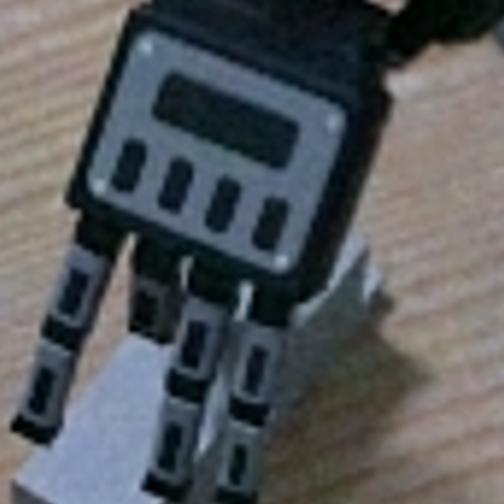

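Request:
move --target '[0,-0.0025,0.00833,0,0,0,-0.8,-0.8,0.4,-0.8,0.15,1,0.25,-0.95,0,0,0,0,0,0,0.9,0.9,0.36,0.36,-1,1,0,-0.2]' --speed 0.02

Request:
move --target '[0,0,-0.02,0,0,0,-0.8,-0.8,0.4,-0.8,0.15,1,0.25,-0.95,0,0,0,0,0,0,0.9,0.9,0.36,0.36,-1,1,0,-0.2]' --speed 0.006 --stop_force 3

Request:
move --target '[0,-0.0025,0.00833,0,0,0,-0.8,-0.8,0.4,-0.8,0.15,1,0.25,-0.95,0,0,0,0,0,0,0.9,0.9,0.36,0.36,-1,1,0,-0.2]' --speed 0.02

Request:
move --target '[0,0,-0.02,0,0,0,-0.8,-0.8,0.4,-0.8,0.15,1,0.25,-0.95,0,0,0,0,0,0,0.9,0.9,0.36,0.36,-1,1,0,-0.2]' --speed 0.006 --stop_force 3

Request:
move --target '[0.0025,0,0.00833,0,0,0,-0.8,-0.8,0.4,-0.8,0.15,1,0.25,-0.95,0,0,0,0,0,0,0.9,0.9,0.36,0.36,-1,1,0,-0.2]' --speed 0.02

Request:
move --target '[0,0,-0.02,0,0,0,-0.8,-0.8,0.4,-0.8,0.15,1,0.25,-0.95,0,0,0,0,0,0,0.9,0.9,0.36,0.36,-1,1,0,-0.2]' --speed 0.006 --stop_force 3

Request:
move --target '[0,0.0025,0.00833,0,0,0,-0.8,-0.8,0.4,-0.8,0.15,1,0.25,-0.95,0,0,0,0,0,0,0.9,0.9,0.36,0.36,-1,1,0,-0.2]' --speed 0.02

Request:
move --target '[0,0,-0.02,0,0,0,-0.8,-0.8,0.4,-0.8,0.15,1,0.25,-0.95,0,0,0,0,0,0,0.9,0.9,0.36,0.36,-1,1,0,-0.2]' --speed 0.006 --stop_force 3

Scene clock: 8716.57 s.
left_arm: end_effector_position=(+0.4361, -0.4614, +0.1198) hand_measured=(-0.800, -0.800, +0.042, -0.800, -0.622, +1.000) hand_load_n=(+0.0, +0.0, +10.5, +0.0, +9.0, +1.0) hand_stopped_by=(target, target, force, target, force, target) hand_force_limit=0.25 hand_speed=-0.95 end_effector_quat_wxyz=(+0.141, -0.339, +0.859, -0.357) | right_arm: end_effector_position=(+0.2697, +0.2047, +0.1835) hand_measured=(+0.900, +0.900, +0.360, +0.360, -1.000, +1.000) hand_load_n=(+0.0, +0.0, +0.0, +0.0, -0.5, +0.0) hand_stopped_by=(target, target, target, target, target, target) hand_force_limit=0.00 hand_speed=-0.20 end_effector_quat_wxyz=(-0.275, +0.449, +0.849, +0.042)
Joint positions: left_arm=[2.66 -2.029 -1.467 2.682 -1.334 3.385] | right_arm=[-0.068 -1.42 1.981 1.5 1.279 -0.74]
Joint torques (N m): left_arm=[-4.66 44.95 20.53 -0.64 -0.97 -0.74] | right_arm=[10.31 -33.65 -6.42 2.1 -0.64 -1.56]
Wrist force (N, zeroed by zero_wrist_force on left_arm): left_arm=[0.1 0.3 0.2] | right_arm=[0.5 -0.1 -0.3]
Wrist torque (N m, zeroed by zero_wrist_force on left_arm): left_arm=[0.00 -0.01 0.01] | right_arm=[0.03 -0.04 -0.08]
Wrist force, peak (N, zeroed by zero_wrist_force on left_arm): left_arm=[0.1 -3.8 -2.5] | right_arm=[0.7 0.0 -0.3]
Hand target: left_arm +0.4361, -0.4614, +0.1197; +0.141, -0.339, +0.859, -0.357 | right_arm +0.2697, +0.2047, +0.1835; -0.275, +0.449, +0.849, +0.042
Off the commanded pose: left_arm 0.000 m, 0 deg | right_arm 0.000 m, 0 deg.
move: done

Scene clock: 8718.60 s.
left_arm: end_effector_position=(+0.4361, -0.4614, +0.1146) hand_measured=(-0.800, -0.800, +0.042, -0.800, -0.622, +1.000) hand_load_n=(+0.0, +0.0, +9.5, +0.0, +9.0, +0.0) hand_stopped_by=(target, target, force, target, force, target) hand_force_limit=0.25 hand_speed=-0.95 end_effector_quat_wxyz=(+0.141, -0.339, +0.859, -0.357) | right_arm: end_effector_position=(+0.2697, +0.2047, +0.1835) hand_measured=(+0.900, +0.900, +0.360, +0.360, -1.000, +1.000) hand_load_n=(+0.0, +0.0, +0.0, +0.0, +0.0, +0.0) hand_stopped_by=(target, target, target, target, target, target) hand_force_limit=0.00 hand_speed=-0.20 end_effector_quat_wxyz=(-0.275, +0.449, +0.849, +0.042)
Joint positions: left_arm=[2.66 -2.033 -1.474 2.694 -1.334 3.385] | right_arm=[-0.068 -1.42 1.981 1.5 1.279 -0.74]
Joint torques (N m): left_arm=[4.89 45.75 29.31 -3.4 1.07 1.2] | right_arm=[10.52 -34.56 -5.76 2.06 -0.61 -1.49]
Wrist force (N, zeroed by zero_wrist_force on left_arm): left_arm=[-0.1 -4.4 -3.1] | right_arm=[0.5 0.0 -0.2]
Wrist torque (N m, zeroed by zero_wrist_force on left_arm): left_arm=[-0.20 -0.07 0.11] | right_arm=[0.03 -0.05 -0.07]
Wrist force, peak (N, zeroed by zero_wrist_force on left_arm): left_arm=[-0.2 -6.3 -3.9] | right_arm=[0.7 0.0 -0.3]
Hand target: left_arm +0.4361, -0.4614, +0.1146; +0.141, -0.339, +0.859, -0.357 (not the last commanded pose) | right_arm +0.2697, +0.2047, +0.1835; -0.275, +0.449, +0.849, +0.042
Off the commanded pose: left_arm 0.007 m, 0 deg | right_arm 0.000 m, 0 deg.
move: contact (left_arm)

Scene clock: 8719.30 s.
left_arm: end_effector_position=(+0.4361, -0.4629, +0.1198) hand_measured=(-0.800, -0.800, +0.042, -0.800, -0.622, +1.000) hand_load_n=(-0.5, +0.0, +10.5, +0.0, +9.5, +1.0) hand_stopped_by=(target, target, force, target, force, target) hand_force_limit=0.25 hand_speed=-0.95 end_effector_quat_wxyz=(+0.141, -0.339, +0.859, -0.357) | right_arm: end_effector_position=(+0.2697, +0.2047, +0.1835) hand_measured=(+0.900, +0.900, +0.360, +0.360, -1.000, +1.000) hand_load_n=(+0.0, +0.0, +0.0, +0.0, +0.0, +0.0) hand_stopped_by=(target, target, target, target, target, target) hand_force_limit=0.00 hand_speed=-0.20 end_effector_quat_wxyz=(-0.275, +0.449, +0.849, +0.042)
Joint positions: left_arm=[2.657 -2.031 -1.463 2.682 -1.336 3.383] | right_arm=[-0.068 -1.42 1.981 1.5 1.279 -0.74]
Joint torques (N m): left_arm=[-4.42 45.01 21.21 -0.72 -0.93 -0.85] | right_arm=[10.78 -34.68 -5.31 2.02 -0.58 -1.66]
Wrist force (N, zeroed by zero_wrist_force on left_arm): left_arm=[0.2 0.3 0.0] | right_arm=[0.4 -0.1 -0.2]
Wrist torque (N m, zeroed by zero_wrist_force on left_arm): left_arm=[0.00 -0.05 0.02] | right_arm=[0.01 -0.04 -0.08]
Wrist force, peak (N, zeroed by zero_wrist_force on left_arm): left_arm=[0.1 -4.5 -3.1] | right_arm=[0.6 0.1 -0.5]
Hand target: left_arm +0.4361, -0.4629, +0.1196; +0.141, -0.339, +0.859, -0.357 | right_arm +0.2697, +0.2047, +0.1835; -0.275, +0.449, +0.849, +0.042
Off the commanded pose: left_arm 0.000 m, 0 deg | right_arm 0.000 m, 0 deg.
move: done

Scene clock: 8721.50 s.
left_arm: end_effector_position=(+0.4361, -0.4629, +0.1136) hand_measured=(-0.800, -0.800, +0.042, -0.800, -0.622, +1.000) hand_load_n=(+0.0, +0.0, +10.5, +0.0, +9.0, +1.0) hand_stopped_by=(target, target, force, target, force, target) hand_force_limit=0.25 hand_speed=-0.95 end_effector_quat_wxyz=(+0.141, -0.339, +0.859, -0.357) | right_arm: end_effector_position=(+0.2697, +0.2047, +0.1835) hand_measured=(+0.900, +0.900, +0.360, +0.360, -1.000, +1.000) hand_load_n=(+0.0, +0.0, +0.0, +0.0, +0.0, +0.0) hand_stopped_by=(target, target, target, target, target, target) hand_force_limit=0.00 hand_speed=-0.20 end_effector_quat_wxyz=(-0.275, +0.449, +0.849, +0.042)
Joint positions: left_arm=[2.657 -2.036 -1.472 2.696 -1.336 3.383] | right_arm=[-0.068 -1.42 1.981 1.5 1.279 -0.74]
Joint torques (N m): left_arm=[5.63 46.14 29.14 -4.03 0.54 1.29] | right_arm=[10.04 -34.82 -6.47 1.99 -0.73 -1.62]
Wrist force (N, zeroed by zero_wrist_force on left_arm): left_arm=[0.1 -5.1 -0.2] | right_arm=[0.5 -0.1 -0.2]
Wrist torque (N m, zeroed by zero_wrist_force on left_arm): left_arm=[-0.12 -0.03 0.14] | right_arm=[0.02 -0.05 -0.08]
Wrist force, peak (N, zeroed by zero_wrist_force on left_arm): left_arm=[0.1 -7.5 -1.6] | right_arm=[0.7 -0.4 -0.3]
Hand target: left_arm +0.4361, -0.4629, +0.1136; +0.141, -0.339, +0.859, -0.357 (not the last commanded pose) | right_arm +0.2697, +0.2047, +0.1835; -0.275, +0.449, +0.849, +0.042
Off the commanded pose: left_arm 0.006 m, 0 deg | right_arm 0.000 m, 0 deg.
move: contact (left_arm)

Scene clock: 8722.20 s.
left_arm: end_effector_position=(+0.4376, -0.4629, +0.1188) hand_measured=(-0.800, -0.800, +0.042, -0.800, -0.622, +1.000) hand_load_n=(+0.0, +0.0, +10.0, +0.0, +8.5, +1.0) hand_stopped_by=(target, target, force, target, force, target) hand_force_limit=0.25 hand_speed=-0.95 end_effector_quat_wxyz=(+0.141, -0.339, +0.859, -0.357) | right_arm: end_effector_position=(+0.2697, +0.2047, +0.1835) hand_measured=(+0.900, +0.900, +0.360, +0.360, -1.000, +1.000) hand_load_n=(+0.0, +0.0, +0.0, +0.0, +0.0, +0.0) hand_stopped_by=(target, target, target, target, target, target) hand_force_limit=0.00 hand_speed=-0.20 end_effector_quat_wxyz=(-0.275, +0.449, +0.849, +0.042)
Joint positions: left_arm=[2.659 -2.035 -1.461 2.683 -1.335 3.384] | right_arm=[-0.068 -1.42 1.981 1.5 1.279 -0.74]
Joint torques (N m): left_arm=[6.51 45.49 19.91 -0.45 1.62 1.21] | right_arm=[10.76 -34.56 -5.88 1.91 -0.71 -1.58]
Wrist force (N, zeroed by zero_wrist_force on left_arm): left_arm=[0.1 0.5 0.2] | right_arm=[0.4 -0.2 -0.2]
Wrist torque (N m, zeroed by zero_wrist_force on left_arm): left_arm=[0.03 -0.02 0.00] | right_arm=[0.01 -0.03 -0.08]
Wrist force, peak (N, zeroed by zero_wrist_force on left_arm): left_arm=[0.1 -4.9 -0.7] | right_arm=[0.7 -0.1 -0.4]
Hand target: left_arm +0.4376, -0.4629, +0.1186; +0.141, -0.339, +0.859, -0.357 | right_arm +0.2697, +0.2047, +0.1835; -0.275, +0.449, +0.849, +0.042
Off the commanded pose: left_arm 0.000 m, 0 deg | right_arm 0.000 m, 0 deg.
move: done

Scene clock: 8724.10 s.
left_arm: end_effector_position=(+0.4376, -0.4629, +0.1143) hand_measured=(-0.800, -0.800, +0.042, -0.800, -0.622, +1.000) hand_load_n=(-0.5, +0.0, +8.5, -0.5, +9.0, +1.0) hand_stopped_by=(target, target, force, target, force, target) hand_force_limit=0.25 hand_speed=-0.95 end_effector_quat_wxyz=(+0.141, -0.339, +0.859, -0.357) | right_arm: end_effector_position=(+0.2697, +0.2047, +0.1835) hand_measured=(+0.900, +0.900, +0.360, +0.360, -1.000, +1.000) hand_load_n=(+0.0, +0.0, +0.0, +0.0, +0.0, +0.0) hand_stopped_by=(target, target, target, target, target, target) hand_force_limit=0.00 hand_speed=-0.20 end_effector_quat_wxyz=(-0.275, +0.449, +0.849, +0.042)
Joint positions: left_arm=[2.659 -2.038 -1.468 2.693 -1.335 3.384] | right_arm=[-0.068 -1.42 1.981 1.5 1.279 -0.74]
Joint torques (N m): left_arm=[0.88 45.88 31.23 -3.19 0.08 -0.24] | right_arm=[10.27 -34.74 -6.24 2.05 -0.73 -1.59]
Wrist force (N, zeroed by zero_wrist_force on left_arm): left_arm=[0.4 -3.9 -3.1] | right_arm=[0.5 -0.1 -0.2]
Wrist torque (N m, zeroed by zero_wrist_force on left_arm): left_arm=[-0.21 -0.07 0.09] | right_arm=[0.02 -0.05 -0.08]
Wrist force, peak (N, zeroed by zero_wrist_force on left_arm): left_arm=[0.4 -5.1 -4.2] | right_arm=[0.8 -0.1 -0.4]
Hand target: left_arm +0.4376, -0.4629, +0.1143; +0.141, -0.339, +0.859, -0.357 (not the last commanded pose) | right_arm +0.2697, +0.2047, +0.1835; -0.275, +0.449, +0.849, +0.042
Off the commanded pose: left_arm 0.008 m, 0 deg | right_arm 0.000 m, 0 deg.
move: contact (left_arm)

Scene clock: 8724.80 s.
left_arm: end_effector_position=(+0.4376, -0.4614, +0.1194) hand_measured=(-0.800, -0.800, +0.042, -0.800, -0.622, +1.000) hand_load_n=(+0.0, +0.0, +9.5, +0.0, +9.0, +1.0) hand_stopped_by=(target, target, force, target, force, target) hand_force_limit=0.25 hand_speed=-0.95 end_effector_quat_wxyz=(+0.141, -0.339, +0.859, -0.357) | right_arm: end_effector_position=(+0.2697, +0.2047, +0.1835) hand_measured=(+0.900, +0.900, +0.360, +0.360, -1.000, +1.000) hand_load_n=(+0.0, +0.0, +0.5, +0.0, +0.0, +0.0) hand_stopped_by=(target, target, target, target, target, target) hand_force_limit=0.00 hand_speed=-0.20 end_effector_quat_wxyz=(-0.275, +0.449, +0.849, +0.042)
Joint positions: left_arm=[2.662 -2.032 -1.464 2.682 -1.333 3.386] | right_arm=[-0.068 -1.42 1.981 1.5 1.279 -0.74]
Joint torques (N m): left_arm=[4.82 39.85 27.94 -0.86 1.31 0.91] | right_arm=[10.69 -34.01 -6.51 2.01 -0.66 -1.61]
Wrist force (N, zeroed by zero_wrist_force on left_arm): left_arm=[0.0 0.4 0.1] | right_arm=[0.5 -0.1 -0.3]
Wrist torque (N m, zeroed by zero_wrist_force on left_arm): left_arm=[0.01 0.00 0.00] | right_arm=[0.02 -0.06 -0.08]
Wrist force, peak (N, zeroed by zero_wrist_force on left_arm): left_arm=[0.4 -3.7 -2.9] | right_arm=[0.6 -0.3 -0.3]
Hand target: left_arm +0.4376, -0.4614, +0.1193; +0.141, -0.339, +0.859, -0.357 | right_arm +0.2697, +0.2047, +0.1835; -0.275, +0.449, +0.849, +0.042
Off the commanded pose: left_arm 0.000 m, 0 deg | right_arm 0.000 m, 0 deg.
move: done

Scene clock: 8726.83 s.
left_arm: end_effector_position=(+0.4376, -0.4614, +0.1143) hand_measured=(-0.800, -0.800, +0.042, -0.800, -0.622, +1.000) hand_load_n=(+0.0, +0.0, +9.0, +0.0, +8.5, +0.5) hand_stopped_by=(target, target, force, target, force, target) hand_force_limit=0.25 hand_speed=-0.95 end_effector_quat_wxyz=(+0.141, -0.339, +0.859, -0.357) | right_arm: end_effector_position=(+0.2697, +0.2047, +0.1835) hand_measured=(+0.900, +0.900, +0.360, +0.360, -1.000, +1.000) hand_load_n=(+0.0, +0.0, +0.0, +0.0, +0.0, +0.0) hand_stopped_by=(target, target, target, target, target, target) hand_force_limit=0.00 hand_speed=-0.20 end_effector_quat_wxyz=(-0.275, +0.449, +0.849, +0.042)
Joint positions: left_arm=[2.662 -2.036 -1.471 2.693 -1.333 3.386] | right_arm=[-0.068 -1.42 1.981 1.5 1.279 -0.74]
Joint torques (N m): left_arm=[-2.15 46.17 29.7 -3.5 -0.96 -1.26] | right_arm=[9.87 -34.41 -6.09 2.04 -0.6 -1.63]
Wrist force (N, zeroed by zero_wrist_force on left_arm): left_arm=[0.0 -4.5 -3.1] | right_arm=[0.7 -0.1 -0.4]
Wrist torque (N m, zeroed by zero_wrist_force on left_arm): left_arm=[-0.20 -0.10 0.12] | right_arm=[0.03 -0.07 -0.07]
Wrist force, peak (N, zeroed by zero_wrist_force on left_arm): left_arm=[0.0 -6.6 -4.0] | right_arm=[0.7 -0.1 -0.4]
Hand target: left_arm +0.4376, -0.4614, +0.1143; +0.141, -0.339, +0.859, -0.357 (not the last commanded pose) | right_arm +0.2697, +0.2047, +0.1835; -0.275, +0.449, +0.849, +0.042
Off the commanded pose: left_arm 0.007 m, 0 deg | right_arm 0.000 m, 0 deg.
move: contact (left_arm)

Request:
move --target '[-0.00167,-0.00417,0.00833,0,0,0,-0.8,-0.8,0.4,-0.8,0.15,1,0.25,-0.95,0,0,0,0,0,0,0.9,0.9,0.36,0.36,-1,1,0,-0.2]' --speed 0.02

Request:
move --target '[0,0,-0.02,0,0,0,-0.8,-0.8,0.4,-0.8,0.15,1,0.25,-0.95,0,0,0,0,0,0,0.9,0.9,0.36,0.36,-1,1,0,-0.2]' --speed 0.006 --stop_force 3

Request:
move --target '[-0.00167,-0.00083,0.00833,0,0,0,-0.8,-0.8,0.4,-0.8,0.15,1,0.25,-0.95,0,0,0,0,0,0,0.9,0.9,0.36,0.36,-1,1,0,-0.2]' --speed 0.02

Request:
move --target '[0,0,-0.02,0,0,0,-0.8,-0.8,0.4,-0.8,0.15,1,0.25,-0.95,0,0,0,0,0,0,0.9,0.9,0.36,0.36,-1,1,0,-0.2]' --speed 0.006 --stop_force 3

Request:
move --target '[0,-0.00167,0.00833,0,0,0,-0.8,-0.8,0.4,-0.8,0.15,1,0.25,-0.95,0,0,0,0,0,0,0.9,0.9,0.36,0.36,-1,1,0,-0.2]' --speed 0.02

Request:
move --target '[0,0,-0.02,0,0,0,-0.8,-0.8,0.4,-0.8,0.15,1,0.25,-0.95,0,0,0,0,0,0,0.9,0.9,0.36,0.36,-1,1,0,-0.2]' --speed 0.006 --stop_force 3

Scene clock: 8752.67 s.
left_arm: end_effector_position=(+0.4366, -0.4640, +0.1194) hand_measured=(-0.800, -0.800, +0.042, -0.800, -0.622, +1.000) hand_load_n=(+0.0, +0.0, +9.5, +0.0, +8.5, +1.0) hand_stopped_by=(target, target, force, target, force, target) hand_force_limit=0.25 hand_speed=-0.95 end_effector_quat_wxyz=(+0.141, -0.339, +0.859, -0.357) | right_arm: end_effector_position=(+0.2697, +0.2047, +0.1835) hand_measured=(+0.900, +0.900, +0.360, +0.360, -1.000, +1.000) hand_load_n=(+0.0, +0.0, +0.0, +0.0, +0.0, +0.0) hand_stopped_by=(target, target, target, target, target, target) hand_force_limit=0.00 hand_speed=-0.20 end_effector_quat_wxyz=(-0.275, +0.449, +0.849, +0.042)
Joint positions: left_arm=[2.656 -2.034 -1.46 2.681 -1.337 3.382] | right_arm=[-0.068 -1.42 1.981 1.5 1.279 -0.74]
Joint torques (N m): left_arm=[0.21 45.41 20.97 -0.93 -0.5 -0.35] | right_arm=[10.31 -34.71 -5.43 1.92 -0.79 -1.59]
Wrist force (N, zeroed by zero_wrist_force on left_arm): left_arm=[0.2 0.5 0.1] | right_arm=[0.6 0.0 -0.1]
Wrist torque (N m, zeroed by zero_wrist_force on left_arm): left_arm=[0.02 -0.03 0.01] | right_arm=[0.03 -0.06 -0.07]
Wrist force, peak (N, zeroed by zero_wrist_force on left_arm): left_arm=[-0.1 -4.9 -3.1] | right_arm=[0.7 -0.3 -0.3]
Hand target: left_arm +0.4366, -0.4639, +0.1193; +0.141, -0.339, +0.859, -0.357 | right_arm +0.2697, +0.2047, +0.1835; -0.275, +0.449, +0.849, +0.042
Off the commanded pose: left_arm 0.000 m, 0 deg | right_arm 0.000 m, 0 deg.
move: done

Scene clock: 8754.70 s.
left_arm: end_effector_position=(+0.4366, -0.4639, +0.1144) hand_measured=(-0.800, -0.800, +0.042, -0.800, -0.622, +1.000) hand_load_n=(+0.0, +0.0, +8.5, +0.0, +9.0, +1.0) hand_stopped_by=(target, target, force, target, force, target) hand_force_limit=0.25 hand_speed=-0.95 end_effector_quat_wxyz=(+0.141, -0.339, +0.859, -0.357) | right_arm: end_effector_position=(+0.2697, +0.2047, +0.1835) hand_measured=(+0.900, +0.900, +0.360, +0.360, -1.000, +1.000) hand_load_n=(+0.0, +0.0, +0.0, +0.0, -0.5, +0.0) hand_stopped_by=(target, target, target, target, target, target) hand_force_limit=0.00 hand_speed=-0.20 end_effector_quat_wxyz=(-0.275, +0.449, +0.849, +0.042)
Joint positions: left_arm=[2.656 -2.038 -1.468 2.693 -1.336 3.382] | right_arm=[-0.068 -1.42 1.981 1.5 1.279 -0.74]
Joint torques (N m): left_arm=[7.15 45.68 30.55 -3.15 -0.87 1.4] | right_arm=[10.38 -34.54 -6.16 2.01 -0.6 -1.41]
Wrist force (N, zeroed by zero_wrist_force on left_arm): left_arm=[0.6 -3.9 -3.2] | right_arm=[0.5 0.0 -0.2]
Wrist torque (N m, zeroed by zero_wrist_force on left_arm): left_arm=[-0.21 -0.08 0.09] | right_arm=[0.04 -0.05 -0.07]
Wrist force, peak (N, zeroed by zero_wrist_force on left_arm): left_arm=[0.7 -5.5 -4.3] | right_arm=[0.6 -0.1 -0.5]
Hand target: left_arm +0.4366, -0.4639, +0.1144; +0.141, -0.339, +0.859, -0.357 (not the last commanded pose) | right_arm +0.2697, +0.2047, +0.1835; -0.275, +0.449, +0.849, +0.042
Off the commanded pose: left_arm 0.007 m, 0 deg | right_arm 0.000 m, 0 deg.
move: contact (left_arm)

Scene clock: 8755.40 s.
left_arm: end_effector_position=(+0.4356, -0.4644, +0.1195) hand_measured=(-0.800, -0.800, +0.042, -0.800, -0.622, +1.000) hand_load_n=(+0.0, +0.0, +10.0, +0.0, +8.5, +1.0) hand_stopped_by=(target, target, force, target, force, target) hand_force_limit=0.25 hand_speed=-0.95 end_effector_quat_wxyz=(+0.141, -0.339, +0.859, -0.357) | right_arm: end_effector_position=(+0.2697, +0.2047, +0.1835) hand_measured=(+0.900, +0.900, +0.360, +0.360, -1.000, +1.000) hand_load_n=(+0.0, +0.0, +0.0, +0.0, +0.0, +0.0) hand_stopped_by=(target, target, target, target, target, target) hand_force_limit=0.00 hand_speed=-0.20 end_effector_quat_wxyz=(-0.275, +0.449, +0.849, +0.042)
Joint positions: left_arm=[2.654 -2.033 -1.462 2.682 -1.338 3.38] | right_arm=[-0.068 -1.42 1.981 1.5 1.279 -0.74]
Joint torques (N m): left_arm=[-7.79 40.63 25.65 -0.8 -1.02 -0.75] | right_arm=[9.72 -33.96 -6.37 1.87 -0.72 -1.46]
Wrist force (N, zeroed by zero_wrist_force on left_arm): left_arm=[0.1 0.1 0.1] | right_arm=[0.5 0.0 -0.3]
Wrist torque (N m, zeroed by zero_wrist_force on left_arm): left_arm=[-0.02 -0.02 0.01] | right_arm=[0.04 -0.04 -0.08]
Wrist force, peak (N, zeroed by zero_wrist_force on left_arm): left_arm=[0.6 -3.9 -3.1] | right_arm=[0.6 0.0 -0.3]
Hand target: left_arm +0.4356, -0.4644, +0.1194; +0.141, -0.339, +0.859, -0.357 | right_arm +0.2697, +0.2047, +0.1835; -0.275, +0.449, +0.849, +0.042
Off the commanded pose: left_arm 0.000 m, 0 deg | right_arm 0.000 m, 0 deg.
move: done

Scene clock: 8757.53 s.
left_arm: end_effector_position=(+0.4356, -0.4644, +0.1138) hand_measured=(-0.800, -0.800, +0.042, -0.800, -0.622, +1.000) hand_load_n=(+0.0, +0.0, +8.5, +0.0, +9.0, +0.5) hand_stopped_by=(target, target, force, target, force, target) hand_force_limit=0.25 hand_speed=-0.95 end_effector_quat_wxyz=(+0.141, -0.339, +0.859, -0.357) | right_arm: end_effector_position=(+0.2697, +0.2047, +0.1835) hand_measured=(+0.900, +0.900, +0.360, +0.360, -1.000, +1.000) hand_load_n=(+0.0, +0.0, +0.0, +0.5, -0.5, +0.5) hand_stopped_by=(target, target, target, target, target, target) hand_force_limit=0.00 hand_speed=-0.20 end_effector_quat_wxyz=(-0.275, +0.449, +0.849, +0.042)
Joint positions: left_arm=[2.654 -2.038 -1.47 2.695 -1.338 3.38] | right_arm=[-0.068 -1.42 1.981 1.5 1.279 -0.74]
Joint torques (N m): left_arm=[-2.26 45.95 31.17 -3.36 1.11 1.28] | right_arm=[10.73 -34.58 -6 2.06 -0.62 -1.59]
Wrist force (N, zeroed by zero_wrist_force on left_arm): left_arm=[-0.2 -4.5 -3.6] | right_arm=[0.4 0.0 -0.1]
Wrist torque (N m, zeroed by zero_wrist_force on left_arm): left_arm=[-0.24 -0.06 0.11] | right_arm=[0.04 -0.04 -0.08]
Wrist force, peak (N, zeroed by zero_wrist_force on left_arm): left_arm=[-0.1 -5.9 -4.4] | right_arm=[0.6 -0.2 -0.4]
Hand target: left_arm +0.4356, -0.4644, +0.1138; +0.141, -0.339, +0.859, -0.357 (not the last commanded pose) | right_arm +0.2697, +0.2047, +0.1835; -0.275, +0.449, +0.849, +0.042
Off the commanded pose: left_arm 0.006 m, 0 deg | right_arm 0.000 m, 0 deg.
move: contact (left_arm)

Scene clock: 8758.23 s.
left_arm: end_effector_position=(+0.4356, -0.4654, +0.1189) hand_measured=(-0.800, -0.800, +0.042, -0.800, -0.622, +1.000) hand_load_n=(+0.0, -0.5, +9.5, +0.0, +8.5, +1.0) hand_stopped_by=(target, target, force, target, force, target) hand_force_limit=0.25 hand_speed=-0.95 end_effector_quat_wxyz=(+0.141, -0.339, +0.859, -0.357) | right_arm: end_effector_position=(+0.2697, +0.2047, +0.1835) hand_measured=(+0.900, +0.900, +0.360, +0.360, -1.000, +1.000) hand_load_n=(+0.0, +0.0, +0.0, +0.5, -0.5, +0.0) hand_stopped_by=(target, target, target, target, target, target) hand_force_limit=0.00 hand_speed=-0.20 end_effector_quat_wxyz=(-0.275, +0.449, +0.849, +0.042)
Joint positions: left_arm=[2.652 -2.035 -1.46 2.683 -1.339 3.379] | right_arm=[-0.068 -1.42 1.981 1.5 1.279 -0.74]
Joint torques (N m): left_arm=[-6.48 43.65 22.58 -0.84 -0.99 -0.89] | right_arm=[10.3 -34.41 -6.06 1.95 -0.71 -1.61]
Wrist force (N, zeroed by zero_wrist_force on left_arm): left_arm=[0.2 0.5 0.1] | right_arm=[0.5 -0.1 -0.5]
Wrist torque (N m, zeroed by zero_wrist_force on left_arm): left_arm=[0.03 -0.03 0.01] | right_arm=[0.03 -0.04 -0.08]
Wrist force, peak (N, zeroed by zero_wrist_force on left_arm): left_arm=[-0.2 -4.3 -3.6] | right_arm=[0.6 -0.1 -0.4]
Hand target: left_arm +0.4356, -0.4654, +0.1188; +0.141, -0.339, +0.859, -0.357 | right_arm +0.2697, +0.2047, +0.1835; -0.275, +0.449, +0.849, +0.042
Off the commanded pose: left_arm 0.000 m, 0 deg | right_arm 0.000 m, 0 deg.
move: done

Scene clock: 8760.13 s.
left_arm: end_effector_position=(+0.4356, -0.4654, +0.1145) hand_measured=(-0.800, -0.800, +0.042, -0.800, -0.622, +1.000) hand_load_n=(+0.0, +0.0, +8.5, +0.0, +9.0, +0.5) hand_stopped_by=(target, target, force, target, force, target) hand_force_limit=0.25 hand_speed=-0.95 end_effector_quat_wxyz=(+0.141, -0.339, +0.859, -0.357) | right_arm: end_effector_position=(+0.2697, +0.2047, +0.1835) hand_measured=(+0.900, +0.900, +0.360, +0.360, -1.000, +1.000) hand_load_n=(+0.0, +0.0, +0.0, +0.0, +0.0, +0.5) hand_stopped_by=(target, target, target, target, target, target) hand_force_limit=0.00 hand_speed=-0.20 end_effector_quat_wxyz=(-0.275, +0.449, +0.849, +0.042)
Joint positions: left_arm=[2.652 -2.039 -1.467 2.693 -1.339 3.379] | right_arm=[-0.068 -1.42 1.981 1.5 1.279 -0.74]
Joint torques (N m): left_arm=[0.3 46.24 29.91 -3.2 0.79 0.41] | right_arm=[10 -34.47 -5.99 1.88 -0.53 -1.54]
Wrist force (N, zeroed by zero_wrist_force on left_arm): left_arm=[0.2 -4.3 -3.9] | right_arm=[0.6 0.0 -0.3]
Wrist torque (N m, zeroed by zero_wrist_force on left_arm): left_arm=[-0.18 -0.12 0.11] | right_arm=[0.04 -0.06 -0.07]
Wrist force, peak (N, zeroed by zero_wrist_force on left_arm): left_arm=[-0.1 -6.2 -4.9] | right_arm=[0.8 -0.1 -0.2]
Hand target: left_arm +0.4356, -0.4654, +0.1145; +0.141, -0.339, +0.859, -0.357 (not the last commanded pose) | right_arm +0.2697, +0.2047, +0.1835; -0.275, +0.449, +0.849, +0.042
Off the commanded pose: left_arm 0.008 m, 0 deg | right_arm 0.000 m, 0 deg.
move: contact (left_arm)


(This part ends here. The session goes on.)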